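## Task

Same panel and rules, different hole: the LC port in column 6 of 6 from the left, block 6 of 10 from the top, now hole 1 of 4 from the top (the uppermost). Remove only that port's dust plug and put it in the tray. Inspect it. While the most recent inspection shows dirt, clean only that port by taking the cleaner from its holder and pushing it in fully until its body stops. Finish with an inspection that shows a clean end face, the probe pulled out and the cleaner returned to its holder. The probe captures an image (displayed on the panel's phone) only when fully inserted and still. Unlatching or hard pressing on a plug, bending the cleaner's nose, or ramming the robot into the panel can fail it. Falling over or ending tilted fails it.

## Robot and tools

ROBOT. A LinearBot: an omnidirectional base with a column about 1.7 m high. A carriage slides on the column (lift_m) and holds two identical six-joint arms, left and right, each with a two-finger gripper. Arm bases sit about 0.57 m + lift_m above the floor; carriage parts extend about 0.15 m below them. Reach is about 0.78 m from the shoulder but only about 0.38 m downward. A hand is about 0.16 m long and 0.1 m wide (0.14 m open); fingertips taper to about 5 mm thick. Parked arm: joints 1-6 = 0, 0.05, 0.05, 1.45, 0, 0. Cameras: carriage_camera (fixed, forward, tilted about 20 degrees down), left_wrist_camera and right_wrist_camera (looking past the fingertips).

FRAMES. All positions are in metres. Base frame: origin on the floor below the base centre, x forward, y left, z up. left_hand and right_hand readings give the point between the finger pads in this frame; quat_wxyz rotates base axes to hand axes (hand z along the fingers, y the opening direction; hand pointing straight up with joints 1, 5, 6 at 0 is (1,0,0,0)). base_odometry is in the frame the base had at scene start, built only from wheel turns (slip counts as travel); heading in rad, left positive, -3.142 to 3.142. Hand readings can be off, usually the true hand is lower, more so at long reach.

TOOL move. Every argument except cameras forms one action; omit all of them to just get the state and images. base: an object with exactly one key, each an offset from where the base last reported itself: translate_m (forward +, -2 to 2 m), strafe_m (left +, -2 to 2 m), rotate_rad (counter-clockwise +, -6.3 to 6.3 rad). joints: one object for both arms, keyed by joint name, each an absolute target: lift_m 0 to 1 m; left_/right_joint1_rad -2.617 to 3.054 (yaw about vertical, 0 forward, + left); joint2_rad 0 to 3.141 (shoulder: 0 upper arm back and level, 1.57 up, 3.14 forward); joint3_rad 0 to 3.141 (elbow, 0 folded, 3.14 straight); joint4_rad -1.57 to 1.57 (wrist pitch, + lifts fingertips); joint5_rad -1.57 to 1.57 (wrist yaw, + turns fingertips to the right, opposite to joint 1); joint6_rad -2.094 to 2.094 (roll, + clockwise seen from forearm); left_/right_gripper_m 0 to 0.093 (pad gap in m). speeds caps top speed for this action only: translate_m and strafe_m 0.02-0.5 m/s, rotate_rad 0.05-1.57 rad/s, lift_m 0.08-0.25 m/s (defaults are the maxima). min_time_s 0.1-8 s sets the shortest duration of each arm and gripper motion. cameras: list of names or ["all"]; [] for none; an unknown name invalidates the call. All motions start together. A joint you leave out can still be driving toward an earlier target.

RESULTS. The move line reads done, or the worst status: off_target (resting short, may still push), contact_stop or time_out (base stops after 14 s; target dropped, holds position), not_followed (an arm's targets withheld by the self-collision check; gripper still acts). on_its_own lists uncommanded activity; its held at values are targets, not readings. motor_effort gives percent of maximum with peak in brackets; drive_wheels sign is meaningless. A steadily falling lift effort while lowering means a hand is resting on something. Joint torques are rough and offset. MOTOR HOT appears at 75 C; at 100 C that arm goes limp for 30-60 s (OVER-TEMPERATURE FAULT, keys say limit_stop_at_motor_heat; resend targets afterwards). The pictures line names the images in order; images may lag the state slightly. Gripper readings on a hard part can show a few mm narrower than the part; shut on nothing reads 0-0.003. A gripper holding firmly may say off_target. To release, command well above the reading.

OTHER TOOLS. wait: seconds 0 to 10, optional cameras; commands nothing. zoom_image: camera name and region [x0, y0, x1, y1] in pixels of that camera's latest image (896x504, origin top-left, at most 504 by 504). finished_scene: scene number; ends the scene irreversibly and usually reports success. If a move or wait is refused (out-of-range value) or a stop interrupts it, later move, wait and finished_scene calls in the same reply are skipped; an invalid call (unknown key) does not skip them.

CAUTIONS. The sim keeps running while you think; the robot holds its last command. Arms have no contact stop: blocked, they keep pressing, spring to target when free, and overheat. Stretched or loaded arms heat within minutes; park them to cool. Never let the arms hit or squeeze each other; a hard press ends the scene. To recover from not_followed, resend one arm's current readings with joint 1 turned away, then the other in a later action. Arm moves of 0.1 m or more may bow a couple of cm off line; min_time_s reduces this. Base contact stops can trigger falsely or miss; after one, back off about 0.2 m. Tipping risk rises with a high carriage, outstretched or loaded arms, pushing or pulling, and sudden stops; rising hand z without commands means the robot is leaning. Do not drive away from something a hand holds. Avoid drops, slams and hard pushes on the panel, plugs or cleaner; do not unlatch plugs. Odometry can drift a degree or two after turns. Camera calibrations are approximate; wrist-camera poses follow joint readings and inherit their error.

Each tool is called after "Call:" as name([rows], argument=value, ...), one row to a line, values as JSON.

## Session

Scene 1 done.

Call:
move()

Call:
zoom_image(camera="carriage_camera", region=[300, 60, 650, 330])

Scene clock: 0.00 s.
Joint torques (N m): no reading
base_odometry: x=+0.000 y=+0.000 heading=+0.000
base_status: not commanded
joint_positions: lift_m=+0.254 left_joint1_rad=-0.576 left_joint2_rad=+1.221 left_joint3_rad=+0.845 left_joint4_rad=+0.546 left_joint5_rad=+0.197 left_joint6_rad=-0.034 left_gripper_m=+0.09396 right_joint1_rad=+0.391 right_joint2_rad=+1.158 right_joint3_rad=+0.784 right_joint4_rad=+0.236 right_joint5_rad=+0.360 right_joint6_rad=+0.021 right_gripper_m=+0.04690
joint_status: not commanded
motor_effort: lift_m=+34 drive_wheels=+1
left_hand: x=+0.5570 y=+0.0480 z=+1.2247 quat_wxyz=(+0.707, +0.244, +0.598, -0.289) (m; base frame)
right_hand: x=+0.6146 y=-0.2101 z=+1.1450 quat_wxyz=(+0.660, -0.021, +0.751, +0.000) (m; base frame)
pictures: carriage_camera, left_wrist_camera, right_wrist_camera
camera_calibration:
left_wrist_camera: T_world_to_cam=[[-0.707916, -0.706159, 0.0139627, 0.415246], [-0.305149, 0.28796, -0.907724, 1.27522], [0.636976, -0.646853, -0.419335, 0.316036], [0, 0, 0, 1]] pos_world=[0.481784, 0.130445, 1.28428]
right_wrist_camera: T_world_to_cam=[[0.0474435, -0.995822, 0.0780203, -0.334138], [-0.691531, -0.0891081, -0.71683, 1.22621], [0.720787, -0.0199445, -0.692869, 0.470524], [0, 0, 0, 1]] pos_world=[0.524669, -0.214092, 1.23107]

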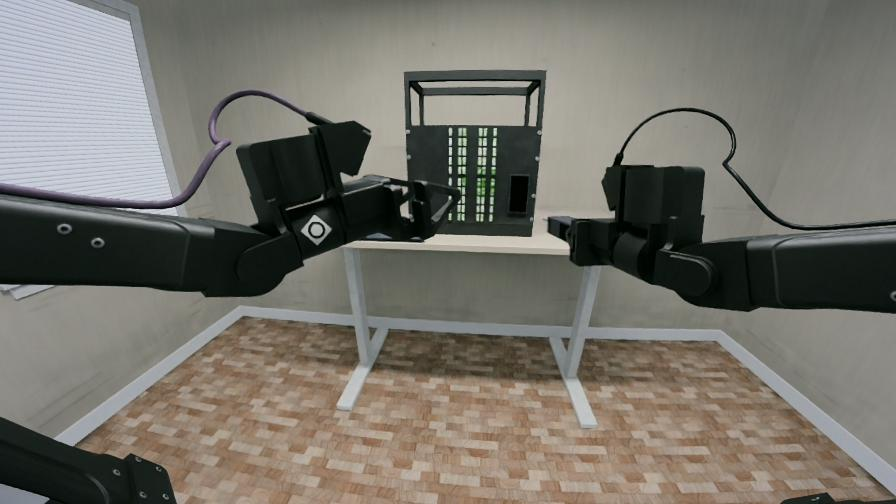

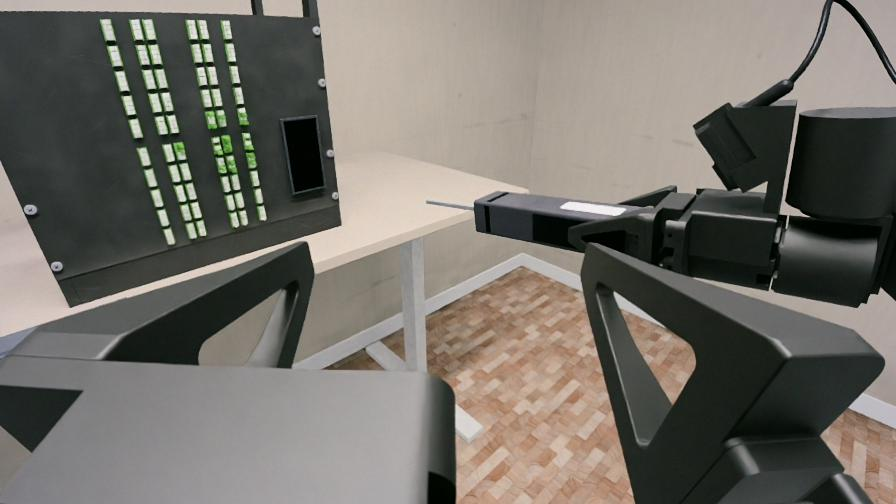

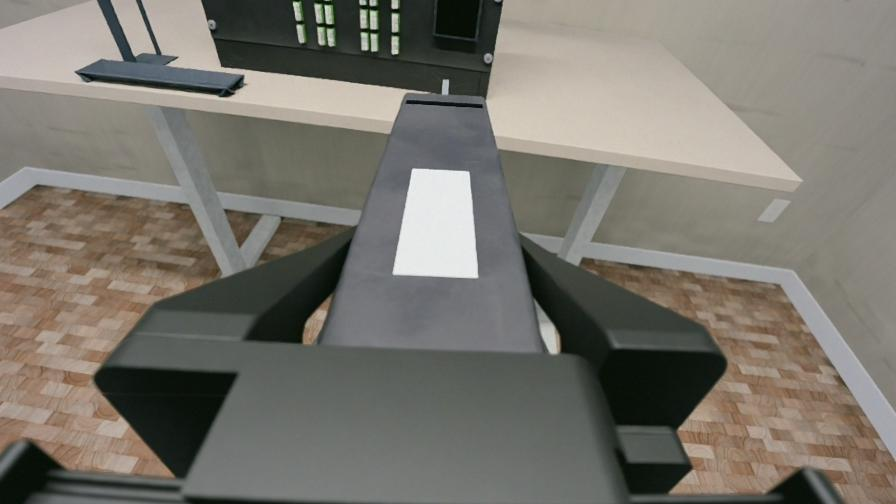

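Scaled by 1.440 from the camera's 896x504 image, which has a finer 1280x720 frame.

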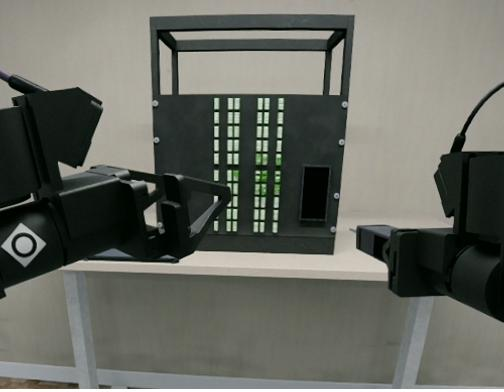

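Call:
zoom_image(camera="left_wrist_camera", region=[90, 0, 340, 250])

Call:
zoom_image(camera="left_wrist_camera", region=[200, 90, 270, 200])

Call:
zoom_image(camera="carriage_camera", region=[400, 110, 550, 245])

Scaled by 2.016 from the camera's 896x504 image, which has a finer 1280x720 frame.

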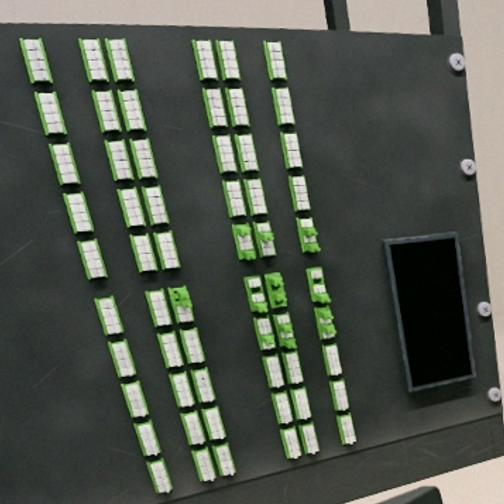

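Scaled by 4.582 from the camera's 896x504 image, which has a finer 1280x720 frame.

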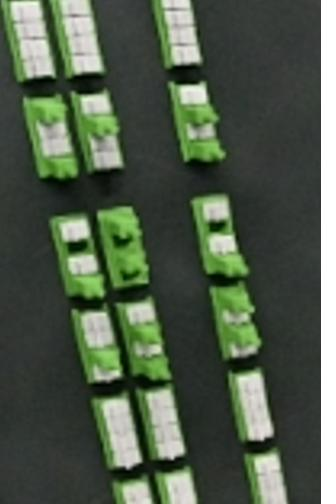

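Scaled by 3.360 from the camera's 896x504 image, which has a finer 1280x720 frame.

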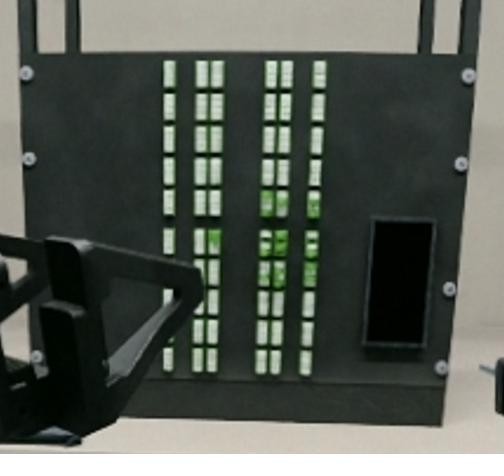

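Call:
zoom_image(camera="right_wrist_camera", region=[380, 60, 510, 290])

Call:
zoom_image(camera="right_wrist_camera", region=[420, 60, 470, 120])

Call:
zoom_image(camera="left_wrist_camera", region=[410, 150, 760, 300])

Scaled by 2.191 from the camera's 896x504 image, which has a finer 1280x720 frame.

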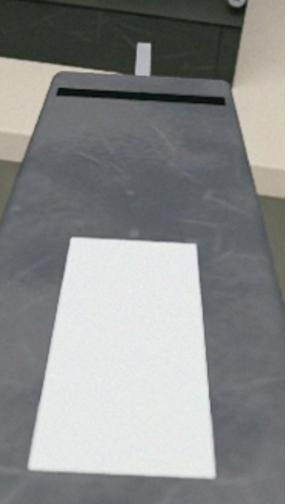

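Scaled by 8.400 from the camera's 896x504 image, which has a finer 1280x720 frame.

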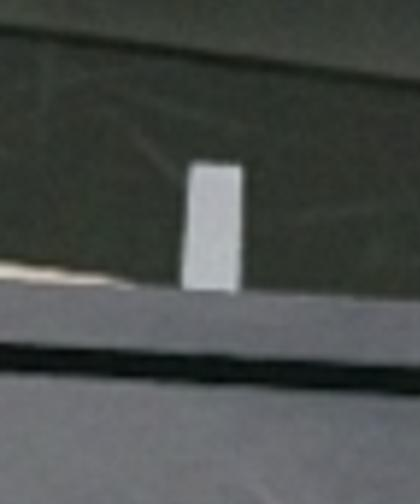

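Scaled by 1.440 from the camera's 896x504 image, which has a finer 1280x720 frame.

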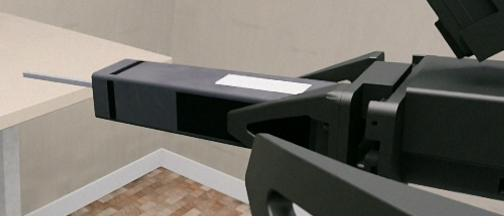

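Call:
move(joints={"right_joint1_rad": -0.15}, min_time_s=2, cameras=[])

Call:
move(joints={"left_joint1_rad": -0.782,"left_joint2_rad":2.206,"left_joint3_rad":1.913,"left_joint4_rad":0.293,"left_joint5_rad":-0.782,"left_joint6_rad":1.54,"left_gripper_m":0.03}, min_time_s=3, base={"strafe_m": -0.063})

Scene clock: 66.57 s.
Joint torques (N m): left_arm=[-0.14 -4.7 6.52 1.76 -0.03 -0.01] | right_arm=[-0.32 -4.34 7.46 2.95 0.04 0.05]
move: done
base_odometry: x=+0.000 y=+0.000 heading=+0.000
base_status: not commanded
joint_positions: lift_m=+0.254 left_joint1_rad=-0.576 left_joint2_rad=+1.221 left_joint3_rad=+0.845 left_joint4_rad=+0.546 left_joint5_rad=+0.197 left_joint6_rad=-0.034 left_gripper_m=+0.09396 right_joint1_rad=-0.145 right_joint2_rad=+1.162 right_joint3_rad=+0.784 right_joint4_rad=+0.235 right_joint5_rad=+0.358 right_joint6_rad=+0.021 right_gripper_m=+0.04690
joint_status: all done
motor_effort: lift_m=+34(34) drive_wheels=+1(1)
left_hand: x=+0.5570 y=+0.0480 z=+1.2247 quat_wxyz=(+0.707, +0.244, +0.598, -0.289) (m; base frame)
right_hand: x=+0.6091 y=-0.4234 z=+1.1434 quat_wxyz=(+0.635, +0.177, +0.732, -0.174) (m; base frame)
pictures: none
No camera images: "cameras" was empty.

Scene clock: 69.90 s.
Joint torques (N m): left_arm=[-0.5 -12.01 9.07 1.62 -0.28 -0.04] | right_arm=[-0.12 -4.34 7.45 2.99 0.06 0.05]
move: done
base_odometry: x=+0.000 y=-0.063 heading=+0.000
base_status: done
joint_positions: lift_m=+0.254 left_joint1_rad=-0.776 left_joint2_rad=+2.190 left_joint3_rad=+1.881 left_joint4_rad=+0.307 left_joint5_rad=-0.765 left_joint6_rad=+1.531 left_gripper_m=+0.03008 right_joint1_rad=-0.147 right_joint2_rad=+1.162 right_joint3_rad=+0.784 right_joint4_rad=+0.232 right_joint5_rad=+0.356 right_joint6_rad=+0.021 right_gripper_m=+0.04690
joint_status: all done
motor_effort: lift_m=+34(34) drive_wheels=+2(10)
left_hand: x=+0.7528 y=-0.0456 z=+1.1669 quat_wxyz=(+0.511, +0.494, +0.507, +0.487) (m; base frame)
right_hand: x=+0.6088 y=-0.4242 z=+1.1427 quat_wxyz=(+0.633, +0.178, +0.733, -0.175) (m; base frame)
pictures: carriage_camera, left_wrist_camera, right_wrist_camera
camera_calibration:
left_wrist_camera: T_world_to_cam=[[-0.0109371, -0.0527416, -0.998548, 1.17515], [-0.555161, 0.830883, -0.0378051, 0.507286], [0.831671, 0.553942, -0.0383676, -0.429662], [0, 0, 0, 1]] pos_world=[0.651816, -0.121508, 1.17614]
right_wrist_camera: T_world_to_cam=[[-0.466521, -0.880874, 0.0801198, -0.187602], [-0.645592, 0.27719, -0.711602, 1.32282], [0.604623, -0.383702, -0.698, 0.391159], [0, 0, 0, 1]] pos_world=[0.52998, -0.381837, 1.22938]

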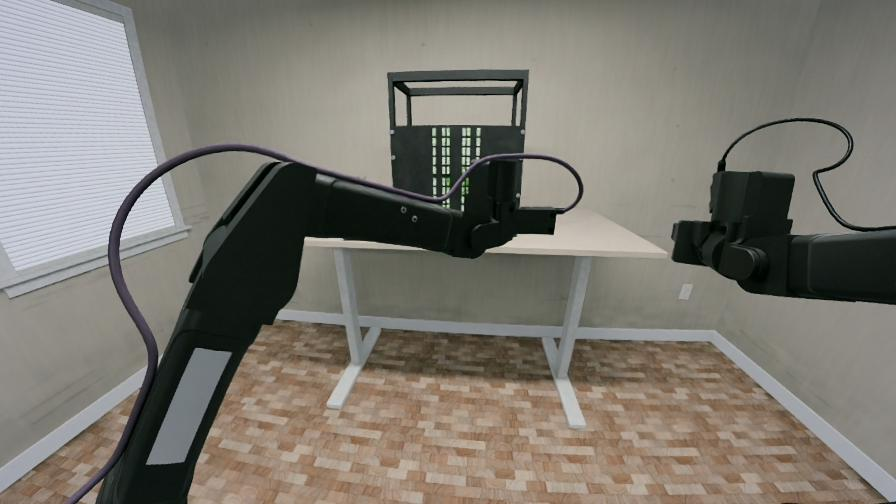

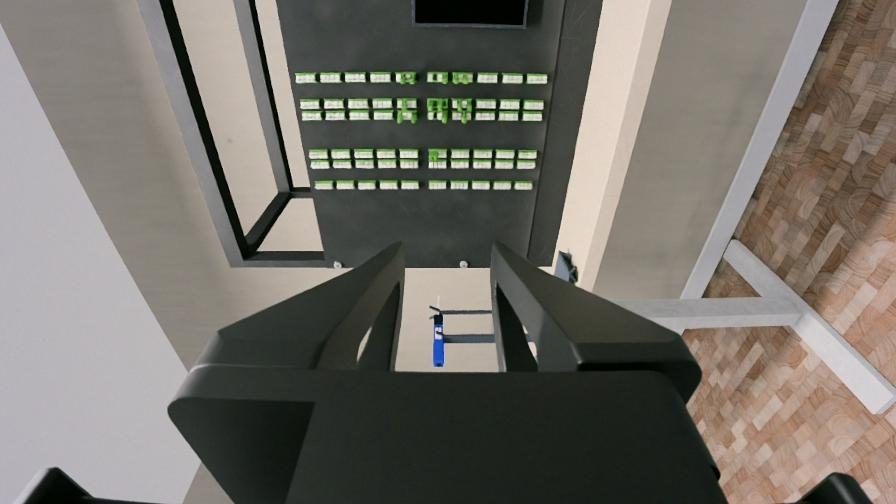

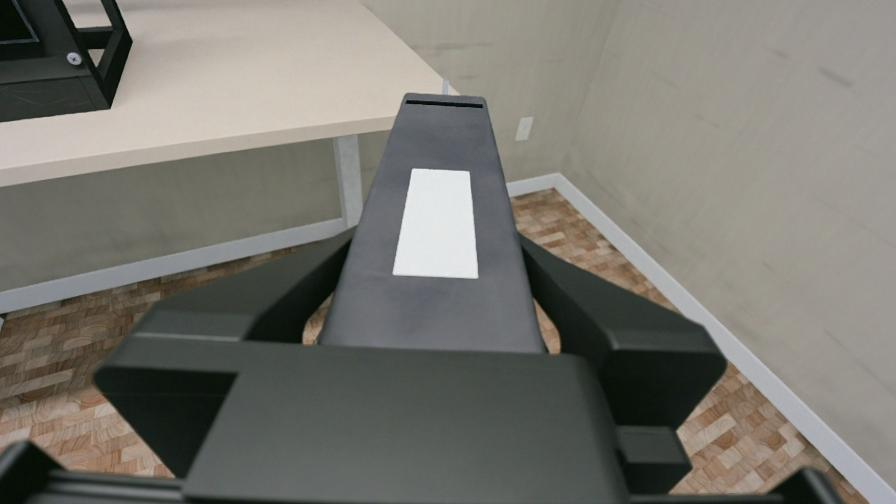

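Call:
move(base={"translate_m": 0.2})

Call:
zoom_image(camera="left_wrist_camera", region=[340, 0, 560, 200])

Scene clock: 79.03 s.
Joint torques (N m): left_arm=[-0.25 -12.21 9.02 1.66 -0.22 -0.07] | right_arm=[-0.13 -4.63 7.42 3.02 0.06 0.05]
move: done
base_odometry: x=+0.200 y=-0.063 heading=+0.000
base_status: done
joint_positions: lift_m=+0.254 left_joint1_rad=-0.778 left_joint2_rad=+2.192 left_joint3_rad=+1.881 left_joint4_rad=+0.303 left_joint5_rad=-0.769 left_joint6_rad=+1.533 left_gripper_m=+0.03008 right_joint1_rad=-0.147 right_joint2_rad=+1.165 right_joint3_rad=+0.784 right_joint4_rad=+0.230 right_joint5_rad=+0.356 right_joint6_rad=+0.021 right_gripper_m=+0.04690
joint_status: not commanded
motor_effort: lift_m=+34(34) drive_wheels=-2(12)
left_hand: x=+0.7522 y=-0.0465 z=+1.1651 quat_wxyz=(+0.509, +0.496, +0.507, +0.488) (m; base frame)
right_hand: x=+0.6093 y=-0.4243 z=+1.1411 quat_wxyz=(+0.632, +0.178, +0.734, -0.175) (m; base frame)
pictures: carriage_camera, left_wrist_camera, right_wrist_camera
camera_calibration:
left_wrist_camera: T_world_to_cam=[[-0.0146633, -0.0474747, -0.998765, 1.17652], [-0.556214, 0.830449, -0.0313081, 0.500866], [0.83091, 0.555068, -0.0385832, -0.427963], [0, 0, 0, 1]] pos_world=[0.651439, -0.12254, 1.17424]
right_wrist_camera: T_world_to_cam=[[-0.466125, -0.880929, 0.0818066, -0.18957], [-0.649142, 0.277718, -0.708158, 1.32046], [0.601117, -0.383194, -0.701299, 0.395824], [0, 0, 0, 1]] pos_world=[0.530868, -0.382036, 1.2282]

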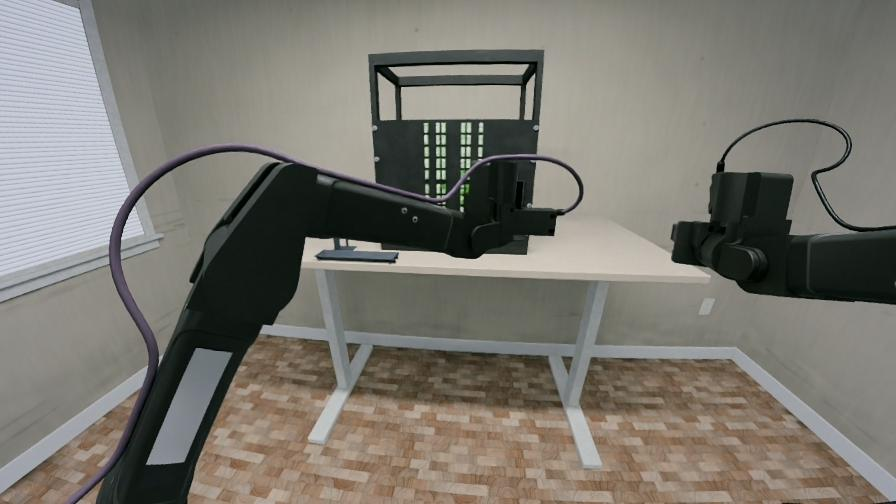

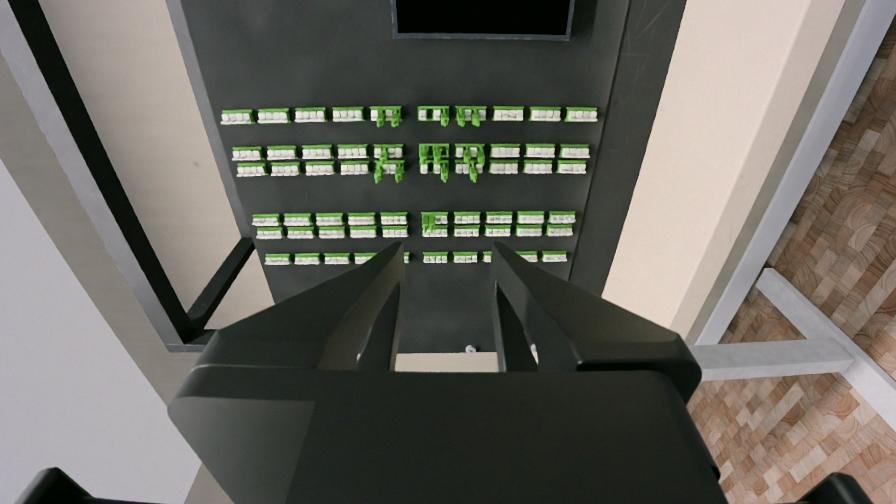

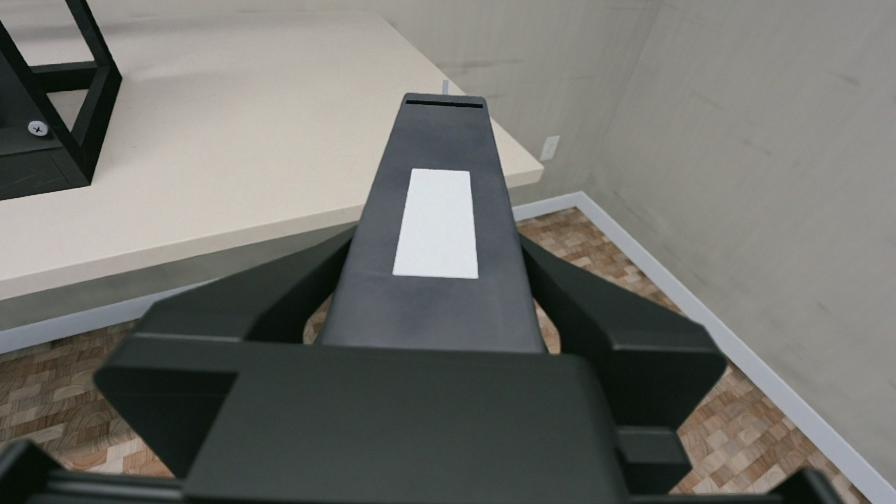

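Scaled by 2.291 from the camera's 896x504 image, which has a finer 1280x720 frame.

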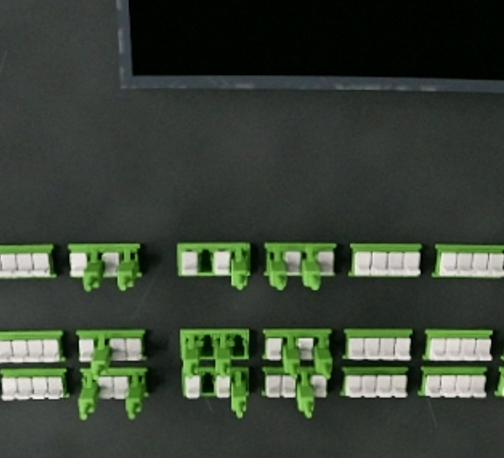

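Call:
move(base={"strafe_m": 0.0155}, joints={"lift_m":0.274}, cameras=[])

Call:
move(base={"translate_m": 0.17}, speeds={"translate_m": 0.1})

Call:
zoom_image(camera="left_wrist_camera", region=[360, 120, 540, 280])

Scene clock: 92.83 s.
Joint torques (N m): left_arm=[-0.25 -13.38 8.09 1.72 -0.18 -0.1] | right_arm=[-0.12 -4.85 8.05 3.03 0.05 0.05]
move: done
base_odometry: x=+0.200 y=-0.048 heading=-0.001
base_status: done
joint_positions: lift_m=+0.274 left_joint1_rad=-0.779 left_joint2_rad=+2.201 left_joint3_rad=+1.892 left_joint4_rad=+0.298 left_joint5_rad=-0.770 left_joint6_rad=+1.534 left_gripper_m=+0.03008 right_joint1_rad=-0.148 right_joint2_rad=+1.167 right_joint3_rad=+0.776 right_joint4_rad=+0.228 right_joint5_rad=+0.355 right_joint6_rad=+0.021 right_gripper_m=+0.04690
joint_status: all done
motor_effort: lift_m=+33(43) drive_wheels=-2(10)
left_hand: x=+0.7536 y=-0.0480 z=+1.1831 quat_wxyz=(+0.507, +0.497, +0.507, +0.488) (m; base frame)
right_hand: x=+0.6091 y=-0.4242 z=+1.1557 quat_wxyz=(+0.627, +0.177, +0.738, -0.175) (m; base frame)
pictures: none
No camera images: "cameras" was empty.

Scene clock: 95.30 s.
Joint torques (N m): left_arm=[0.12 -13.07 8.09 1.69 -0.17 -0.06] | right_arm=[-0.03 -4.85 8.08 3.04 0.07 0.05]
move: done
base_odometry: x=+0.370 y=-0.048 heading=+0.000
base_status: done
joint_positions: lift_m=+0.274 left_joint1_rad=-0.781 left_joint2_rad=+2.201 left_joint3_rad=+1.892 left_joint4_rad=+0.297 left_joint5_rad=-0.770 left_joint6_rad=+1.534 left_gripper_m=+0.03008 right_joint1_rad=-0.148 right_joint2_rad=+1.167 right_joint3_rad=+0.776 right_joint4_rad=+0.227 right_joint5_rad=+0.355 right_joint6_rad=+0.021 right_gripper_m=+0.04690
joint_status: not commanded
motor_effort: lift_m=+33(33) drive_wheels=-2(11)
left_hand: x=+0.7526 y=-0.0494 z=+1.1830 quat_wxyz=(+0.508, +0.498, +0.507, +0.488) (m; base frame)
right_hand: x=+0.6090 y=-0.4244 z=+1.1554 quat_wxyz=(+0.627, +0.177, +0.738, -0.175) (m; base frame)
pictures: carriage_camera, left_wrist_camera, right_wrist_camera
camera_calibration:
carriage_camera: T_world_to_cam=[[0.0471794, -0.998877, 0.00432653, -0.0144666], [-0.351189, -0.020642, -0.936077, 1.26065], [0.935115, 0.0426441, -0.351769, 0.31678], [0, 0, 0, 1]] pos_world=[0.147185, -0.00193668, 1.29157]
left_wrist_camera: T_world_to_cam=[[-0.0173912, -0.0440394, -0.998878, 1.19671], [-0.5547, 0.831612, -0.0270071, 0.497838], [0.831869, 0.553608, -0.0388914, -0.426378], [0, 0, 0, 1]] pos_world=[0.651653, -0.125259, 1.19223]
right_wrist_camera: T_world_to_cam=[[-0.464985, -0.881137, 0.0859484, -0.196523], [-0.658125, 0.279091, -0.699271, 1.32629], [0.592166, -0.381715, -0.709671, 0.421746], [0, 0, 0, 1]] pos_world=[0.531739, -0.382331, 1.24363]

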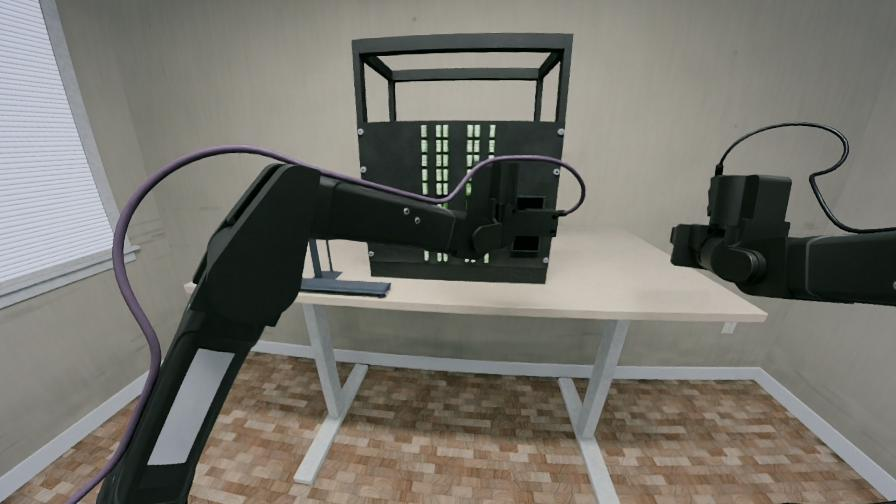

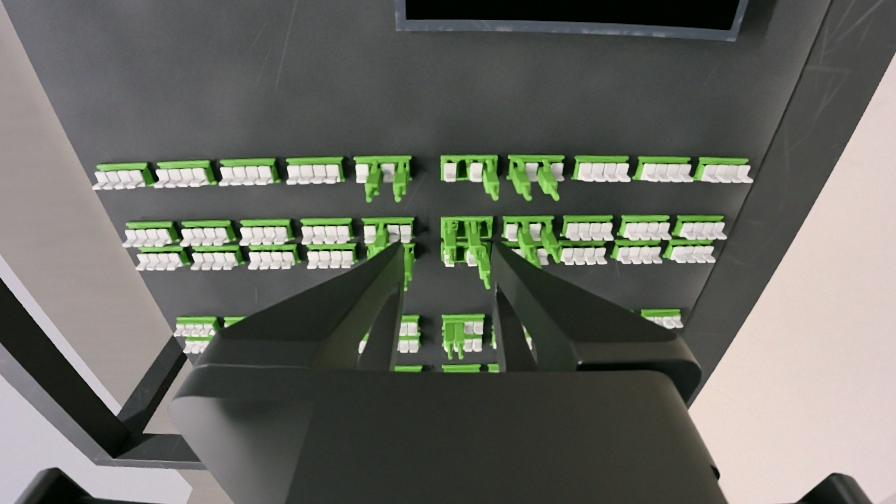

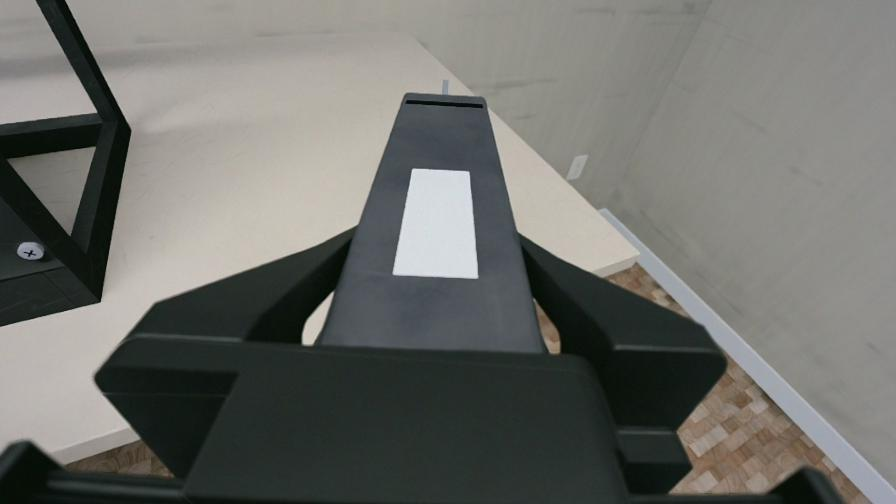

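Scaled by 2.800 from the camera's 896x504 image, which has a finer 1280x720 frame.

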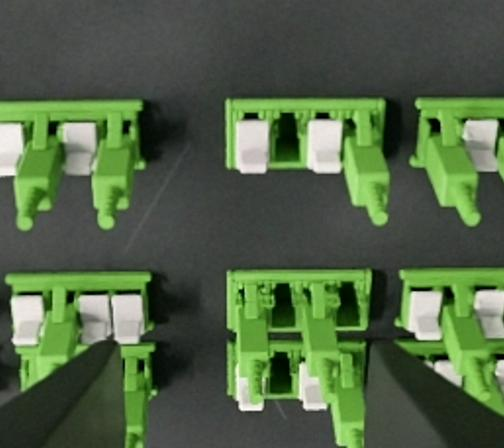

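Call:
move(base={"translate_m": 0.045}, joints={"left_gripper_m":0.009}, speeds={"translate_m": 0.05}, cameras=["left_wrist_camera"])

Call:
zoom_image(camera="left_wrist_camera", region=[400, 180, 500, 280])

Scene clock: 107.30 s.
Joint torques (N m): left_arm=[-0.28 -13.35 8.21 1.73 -0.15 -0.03] | right_arm=[-0.05 -4.82 8.06 3.04 0.07 0.05]
move: done
base_odometry: x=+0.415 y=-0.047 heading=+0.001
base_status: done
joint_positions: lift_m=+0.274 left_joint1_rad=-0.780 left_joint2_rad=+2.201 left_joint3_rad=+1.892 left_joint4_rad=+0.297 left_joint5_rad=-0.771 left_joint6_rad=+1.534 left_gripper_m=+0.00908 right_joint1_rad=-0.148 right_joint2_rad=+1.167 right_joint3_rad=+0.776 right_joint4_rad=+0.227 right_joint5_rad=+0.355 right_joint6_rad=+0.021 right_gripper_m=+0.04690
joint_status: all done
motor_effort: lift_m=+33(33) drive_wheels=-2(10)
left_hand: x=+0.7530 y=-0.0486 z=+1.1830 quat_wxyz=(+0.507, +0.497, +0.507, +0.488) (m; base frame)
right_hand: x=+0.6090 y=-0.4244 z=+1.1553 quat_wxyz=(+0.627, +0.177, +0.739, -0.175) (m; base frame)
pictures: left_wrist_camera
camera_calibration:
left_wrist_camera: T_world_to_cam=[[-0.0173056, -0.044073, -0.998878, 1.19669], [-0.556268, 0.830564, -0.0270092, 0.498568], [0.830823, 0.555177, -0.0388898, -0.426334], [0, 0, 0, 1]] pos_world=[0.652255, -0.12466, 1.19223]

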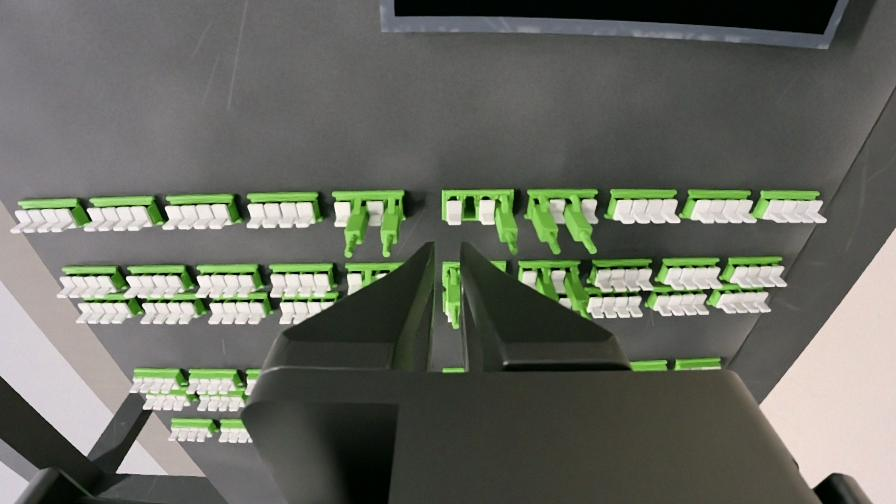

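Scaled by 5.040 from the camera's 896x504 image, which has a finer 1280x720 frame.

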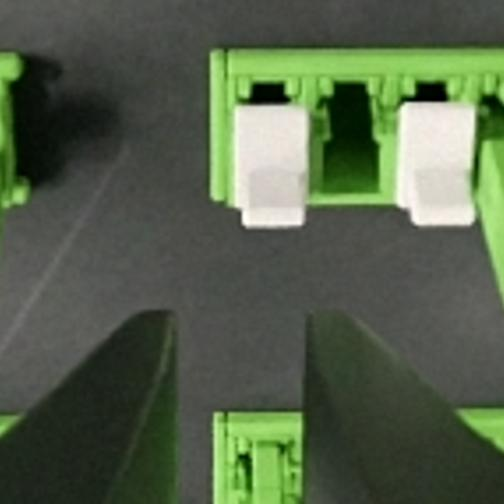

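Call:
move(joints={"lift_m":0.2712}, speeds={"lift_m": 0.08}, cameras=[])

Call:
move(base={"translate_m": 0.008}, speeds={"translate_m": 0.03}, cameras=["left_wrist_camera"])

Call:
zoom_image(camera="left_wrist_camera", region=[400, 180, 500, 280])

Scene clock: 118.17 s.
Joint torques (N m): left_arm=[-0.21 -13.42 8.09 1.74 -0.14 -0.07] | right_arm=[-0.05 -4.79 7.97 3.08 0.07 0.05]
move: done
base_odometry: x=+0.415 y=-0.047 heading=+0.001
base_status: not commanded
joint_positions: lift_m=+0.271 left_joint1_rad=-0.780 left_joint2_rad=+2.202 left_joint3_rad=+1.892 left_joint4_rad=+0.294 left_joint5_rad=-0.771 left_joint6_rad=+1.534 left_gripper_m=+0.00908 right_joint1_rad=-0.148 right_joint2_rad=+1.167 right_joint3_rad=+0.776 right_joint4_rad=+0.222 right_joint5_rad=+0.355 right_joint6_rad=+0.021 right_gripper_m=+0.04690
joint_status: all done
motor_effort: lift_m=+34(34) drive_wheels=-2(3)
left_hand: x=+0.7531 y=-0.0487 z=+1.1789 quat_wxyz=(+0.506, +0.499, +0.507, +0.488) (m; base frame)
right_hand: x=+0.6088 y=-0.4244 z=+1.1514 quat_wxyz=(+0.625, +0.177, +0.740, -0.175) (m; base frame)
pictures: none
No camera images: "cameras" was empty.

Scene clock: 118.97 s.
Joint torques (N m): left_arm=[0.17 -13.41 7.99 1.76 -0.18 -0.07] | right_arm=[-0.05 -4.86 8.1 3.08 0.07 0.05]
move: done
base_odometry: x=+0.423 y=-0.047 heading=+0.001
base_status: done
joint_positions: lift_m=+0.271 left_joint1_rad=-0.781 left_joint2_rad=+2.202 left_joint3_rad=+1.892 left_joint4_rad=+0.294 left_joint5_rad=-0.771 left_joint6_rad=+1.534 left_gripper_m=+0.00908 right_joint1_rad=-0.148 right_joint2_rad=+1.167 right_joint3_rad=+0.776 right_joint4_rad=+0.222 right_joint5_rad=+0.355 right_joint6_rad=+0.021 right_gripper_m=+0.04690
joint_status: not commanded
motor_effort: lift_m=+34(34) drive_wheels=+3(11)
left_hand: x=+0.7528 y=-0.0491 z=+1.1789 quat_wxyz=(+0.506, +0.499, +0.507, +0.488) (m; base frame)
right_hand: x=+0.6088 y=-0.4244 z=+1.1514 quat_wxyz=(+0.625, +0.177, +0.740, -0.175) (m; base frame)
pictures: left_wrist_camera
camera_calibration:
left_wrist_camera: T_world_to_cam=[[-0.0205901, -0.0404628, -0.998969, 1.19527], [-0.555759, 0.831047, -0.0222063, 0.492811], [0.831089, 0.554729, -0.0395989, -0.42544], [0, 0, 0, 1]] pos_world=[0.652073, -0.125181, 1.18813]

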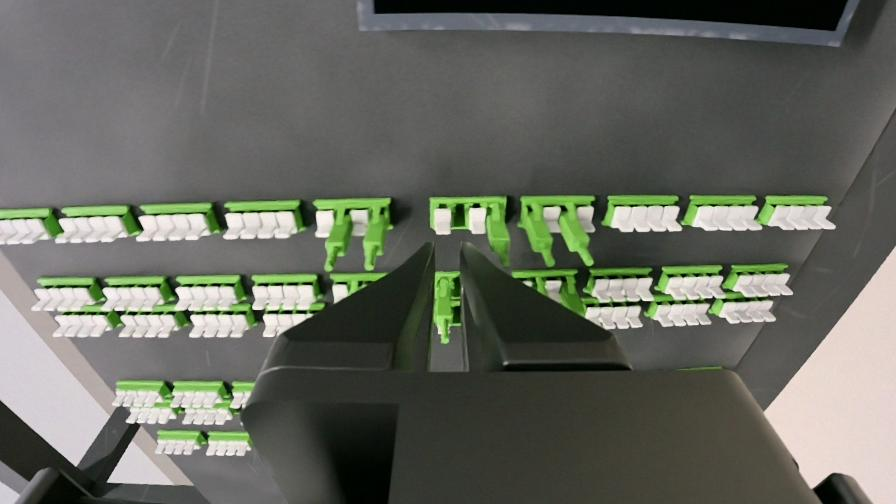

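Scaled by 5.040 from the camera's 896x504 image, which has a finer 1280x720 frame.

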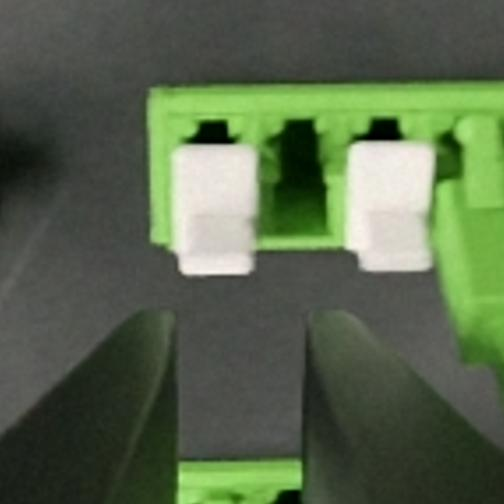

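Call:
move(joints={"lift_m":0.2730}, speeds={"lift_m": 0.08}, cameras=[])

Call:
move(base={"translate_m": 0.004}, speeds={"translate_m": 0.02}, cameras=["left_wrist_camera"])

Call:
zoom_image(camera="left_wrist_camera", region=[400, 180, 500, 280])

Scene clock: 123.77 s.
Joint torques (N m): left_arm=[-0.03 -13.26 8.02 1.73 -0.12 -0.11] | right_arm=[-0.09 -4.75 8.08 3.09 0.07 0.05]
move: done
base_odometry: x=+0.423 y=-0.047 heading=+0.001
base_status: not commanded
joint_positions: lift_m=+0.273 left_joint1_rad=-0.781 left_joint2_rad=+2.202 left_joint3_rad=+1.892 left_joint4_rad=+0.294 left_joint5_rad=-0.771 left_joint6_rad=+1.534 left_gripper_m=+0.00908 right_joint1_rad=-0.148 right_joint2_rad=+1.167 right_joint3_rad=+0.776 right_joint4_rad=+0.222 right_joint5_rad=+0.355 right_joint6_rad=+0.021 right_gripper_m=+0.04690
joint_status: all done
motor_effort: lift_m=+35(37) drive_wheels=-1(3)
left_hand: x=+0.7528 y=-0.0491 z=+1.1807 quat_wxyz=(+0.506, +0.499, +0.507, +0.488) (m; base frame)
right_hand: x=+0.6088 y=-0.4244 z=+1.1531 quat_wxyz=(+0.625, +0.177, +0.740, -0.175) (m; base frame)
pictures: none
No camera images: "cameras" was empty.

Scene clock: 124.43 s.
Joint torques (N m): left_arm=[0.01 -13.59 7.94 1.76 -0.16 -0.07] | right_arm=[-0.03 -4.86 8.06 3.09 0.07 0.05]
move: done
base_odometry: x=+0.427 y=-0.047 heading=+0.001
base_status: done
joint_positions: lift_m=+0.273 left_joint1_rad=-0.780 left_joint2_rad=+2.202 left_joint3_rad=+1.892 left_joint4_rad=+0.294 left_joint5_rad=-0.771 left_joint6_rad=+1.534 left_gripper_m=+0.00908 right_joint1_rad=-0.148 right_joint2_rad=+1.167 right_joint3_rad=+0.776 right_joint4_rad=+0.223 right_joint5_rad=+0.355 right_joint6_rad=+0.021 right_gripper_m=+0.04690
joint_status: not commanded
motor_effort: lift_m=+35(35) drive_wheels=-1(9)
left_hand: x=+0.7531 y=-0.0487 z=+1.1807 quat_wxyz=(+0.506, +0.499, +0.507, +0.488) (m; base frame)
right_hand: x=+0.6088 y=-0.4244 z=+1.1532 quat_wxyz=(+0.625, +0.177, +0.740, -0.175) (m; base frame)
pictures: left_wrist_camera
camera_calibration:
left_wrist_camera: T_world_to_cam=[[-0.0202942, -0.0406808, -0.998966, 1.19687], [-0.556659, 0.830436, -0.0225091, 0.493556], [0.830493, 0.555626, -0.0394983, -0.425459], [0, 0, 0, 1]] pos_world=[0.652373, -0.124781, 1.18993]

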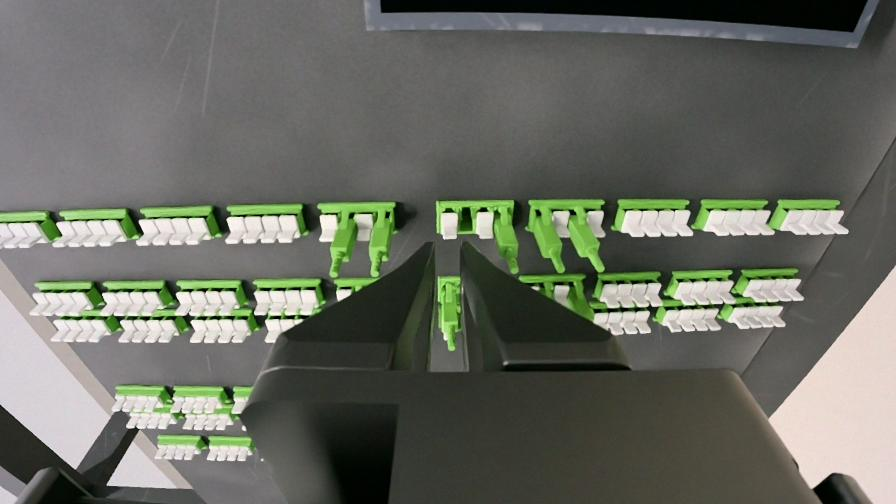

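Scaled by 5.040 from the camera's 896x504 image, which has a finer 1280x720 frame.

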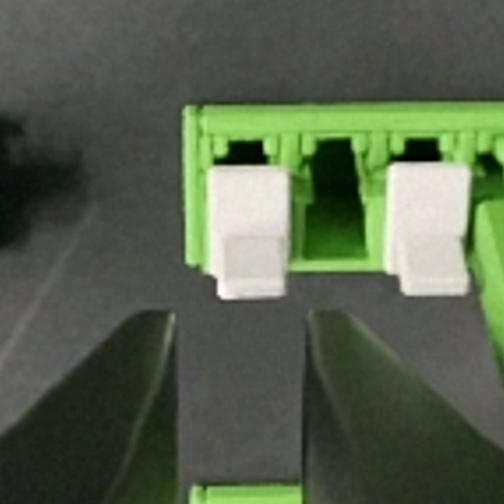

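Call:
move(joints={"lift_m":0.2723}, speeds={"lift_m": 0.08}, cameras=[])

Call:
move(base={"translate_m": 0.004}, speeds={"translate_m": 0.02}, cameras=["left_wrist_camera"])

Call:
zoom_image(camera="left_wrist_camera", region=[400, 180, 500, 280])

Scene clock: 128.73 s.
Joint torques (N m): left_arm=[-0.2 -13.23 8.17 1.77 -0.13 -0.09] | right_arm=[-0.05 -4.74 8.08 3.08 0.07 0.05]
move: done
base_odometry: x=+0.427 y=-0.047 heading=+0.001
base_status: not commanded
joint_positions: lift_m=+0.272 left_joint1_rad=-0.780 left_joint2_rad=+2.202 left_joint3_rad=+1.892 left_joint4_rad=+0.294 left_joint5_rad=-0.771 left_joint6_rad=+1.534 left_gripper_m=+0.00908 right_joint1_rad=-0.148 right_joint2_rad=+1.167 right_joint3_rad=+0.776 right_joint4_rad=+0.222 right_joint5_rad=+0.355 right_joint6_rad=+0.021 right_gripper_m=+0.04690
joint_status: all done
motor_effort: lift_m=+33(34) drive_wheels=-1(1)
left_hand: x=+0.7531 y=-0.0487 z=+1.1801 quat_wxyz=(+0.506, +0.499, +0.507, +0.488) (m; base frame)
right_hand: x=+0.6088 y=-0.4244 z=+1.1525 quat_wxyz=(+0.625, +0.177, +0.740, -0.175) (m; base frame)
pictures: none
No camera images: "cameras" was empty.

Scene clock: 129.40 s.
Joint torques (N m): left_arm=[0.03 -13.26 8.09 1.75 -0.1 -0.07] | right_arm=[-0.05 -4.85 8.08 3.09 0.07 0.05]
move: done
base_odometry: x=+0.431 y=-0.047 heading=+0.002
base_status: done
joint_positions: lift_m=+0.272 left_joint1_rad=-0.780 left_joint2_rad=+2.202 left_joint3_rad=+1.892 left_joint4_rad=+0.294 left_joint5_rad=-0.772 left_joint6_rad=+1.534 left_gripper_m=+0.00908 right_joint1_rad=-0.148 right_joint2_rad=+1.167 right_joint3_rad=+0.776 right_joint4_rad=+0.222 right_joint5_rad=+0.355 right_joint6_rad=+0.021 right_gripper_m=+0.04690
joint_status: not commanded
motor_effort: lift_m=+33(33) drive_wheels=-1(7)
left_hand: x=+0.7531 y=-0.0485 z=+1.1801 quat_wxyz=(+0.506, +0.498, +0.507, +0.489) (m; base frame)
right_hand: x=+0.6088 y=-0.4244 z=+1.1524 quat_wxyz=(+0.625, +0.177, +0.740, -0.175) (m; base frame)
pictures: left_wrist_camera
camera_calibration:
left_wrist_camera: T_world_to_cam=[[-0.0202615, -0.0406943, -0.998966, 1.19625], [-0.557327, 0.829988, -0.0225068, 0.493893], [0.830046, 0.556294, -0.0394968, -0.425249], [0, 0, 0, 1]] pos_world=[0.652474, -0.124682, 1.18933]

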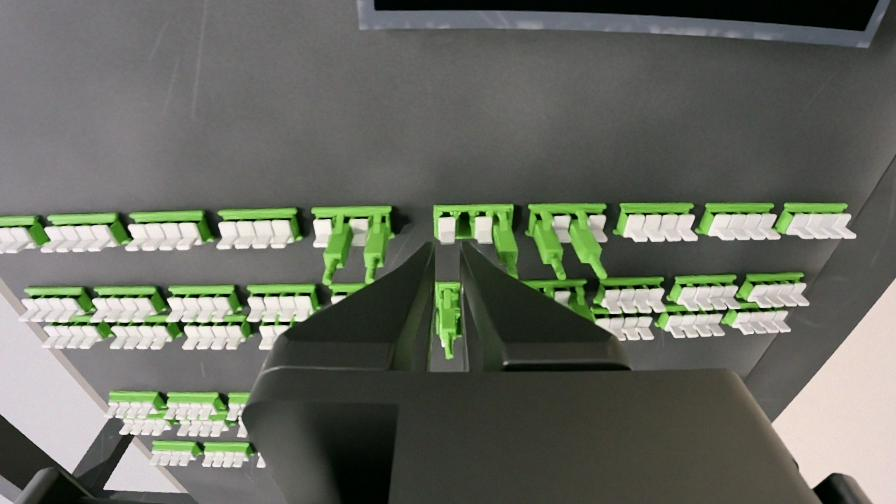

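Scaled by 5.040 from the camera's 896x504 image, which has a finer 1280x720 frame.

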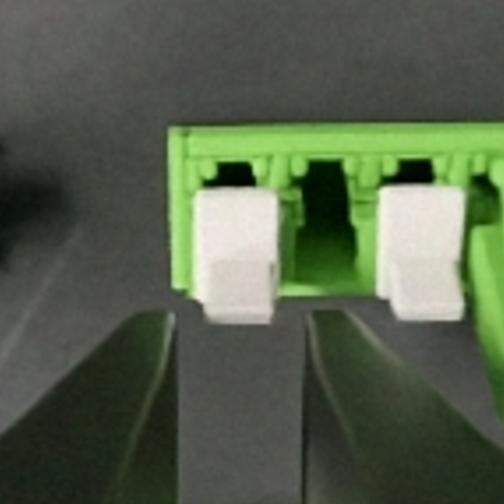

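Call:
move(base={"strafe_m": 0.004}, speeds={"strafe_m": 0.02}, cameras=[])

Call:
move(base={"translate_m": 0.004}, speeds={"translate_m": 0.02}, cameras=["left_wrist_camera"])

Call:
zoom_image(camera="left_wrist_camera", region=[400, 200, 500, 300])

Scene clock: 148.07 s.
Joint torques (N m): left_arm=[-0.31 -13.39 8.1 1.73 -0.15 -0.02] | right_arm=[-0.08 -4.85 8.06 3.09 0.07 0.05]
move: done
base_odometry: x=+0.431 y=-0.043 heading=+0.001
base_status: done
joint_positions: lift_m=+0.272 left_joint1_rad=-0.780 left_joint2_rad=+2.202 left_joint3_rad=+1.892 left_joint4_rad=+0.294 left_joint5_rad=-0.772 left_joint6_rad=+1.534 left_gripper_m=+0.00908 right_joint1_rad=-0.148 right_joint2_rad=+1.167 right_joint3_rad=+0.776 right_joint4_rad=+0.222 right_joint5_rad=+0.355 right_joint6_rad=+0.021 right_gripper_m=+0.04690
joint_status: not commanded
motor_effort: lift_m=+33(33) drive_wheels=+4(6)
left_hand: x=+0.7533 y=-0.0483 z=+1.1801 quat_wxyz=(+0.505, +0.498, +0.507, +0.489) (m; base frame)
right_hand: x=+0.6088 y=-0.4244 z=+1.1524 quat_wxyz=(+0.625, +0.177, +0.740, -0.175) (m; base frame)
pictures: none
No camera images: "cameras" was empty.

Scene clock: 148.63 s.
Joint torques (N m): left_arm=[-0.18 -13.45 8.09 1.76 -0.17 -0.05] | right_arm=[-0.05 -4.83 8.02 3.08 0.07 0.05]
move: done
base_odometry: x=+0.435 y=-0.043 heading=+0.001
base_status: done
joint_positions: lift_m=+0.272 left_joint1_rad=-0.780 left_joint2_rad=+2.202 left_joint3_rad=+1.892 left_joint4_rad=+0.294 left_joint5_rad=-0.772 left_joint6_rad=+1.534 left_gripper_m=+0.00908 right_joint1_rad=-0.148 right_joint2_rad=+1.167 right_joint3_rad=+0.776 right_joint4_rad=+0.222 right_joint5_rad=+0.355 right_joint6_rad=+0.021 right_gripper_m=+0.04690
joint_status: not commanded
motor_effort: lift_m=+33(33) drive_wheels=-1(10)
left_hand: x=+0.7531 y=-0.0485 z=+1.1800 quat_wxyz=(+0.505, +0.498, +0.507, +0.489) (m; base frame)
right_hand: x=+0.6088 y=-0.4244 z=+1.1524 quat_wxyz=(+0.625, +0.177, +0.740, -0.175) (m; base frame)
pictures: left_wrist_camera
camera_calibration:
left_wrist_camera: T_world_to_cam=[[-0.020497, -0.0405107, -0.998969, 1.19643], [-0.557671, 0.829765, -0.0222067, 0.493736], [0.829809, 0.556641, -0.0395994, -0.424929], [0, 0, 0, 1]] pos_world=[0.652475, -0.124683, 1.18933]

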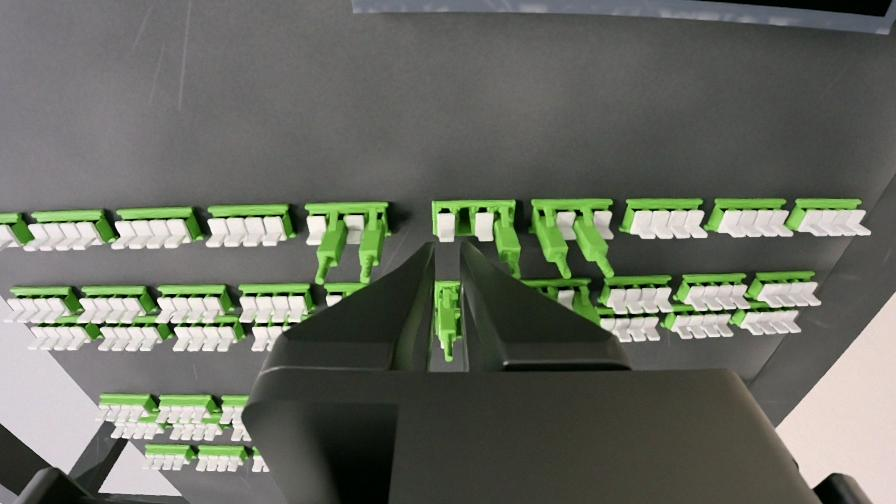

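Scaled by 5.040 from the camera's 896x504 image, which has a finer 1280x720 frame.

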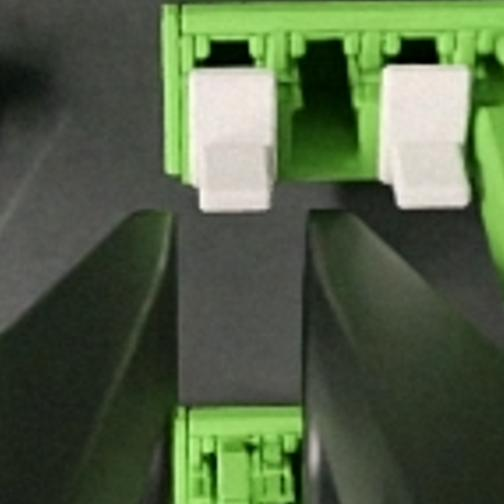

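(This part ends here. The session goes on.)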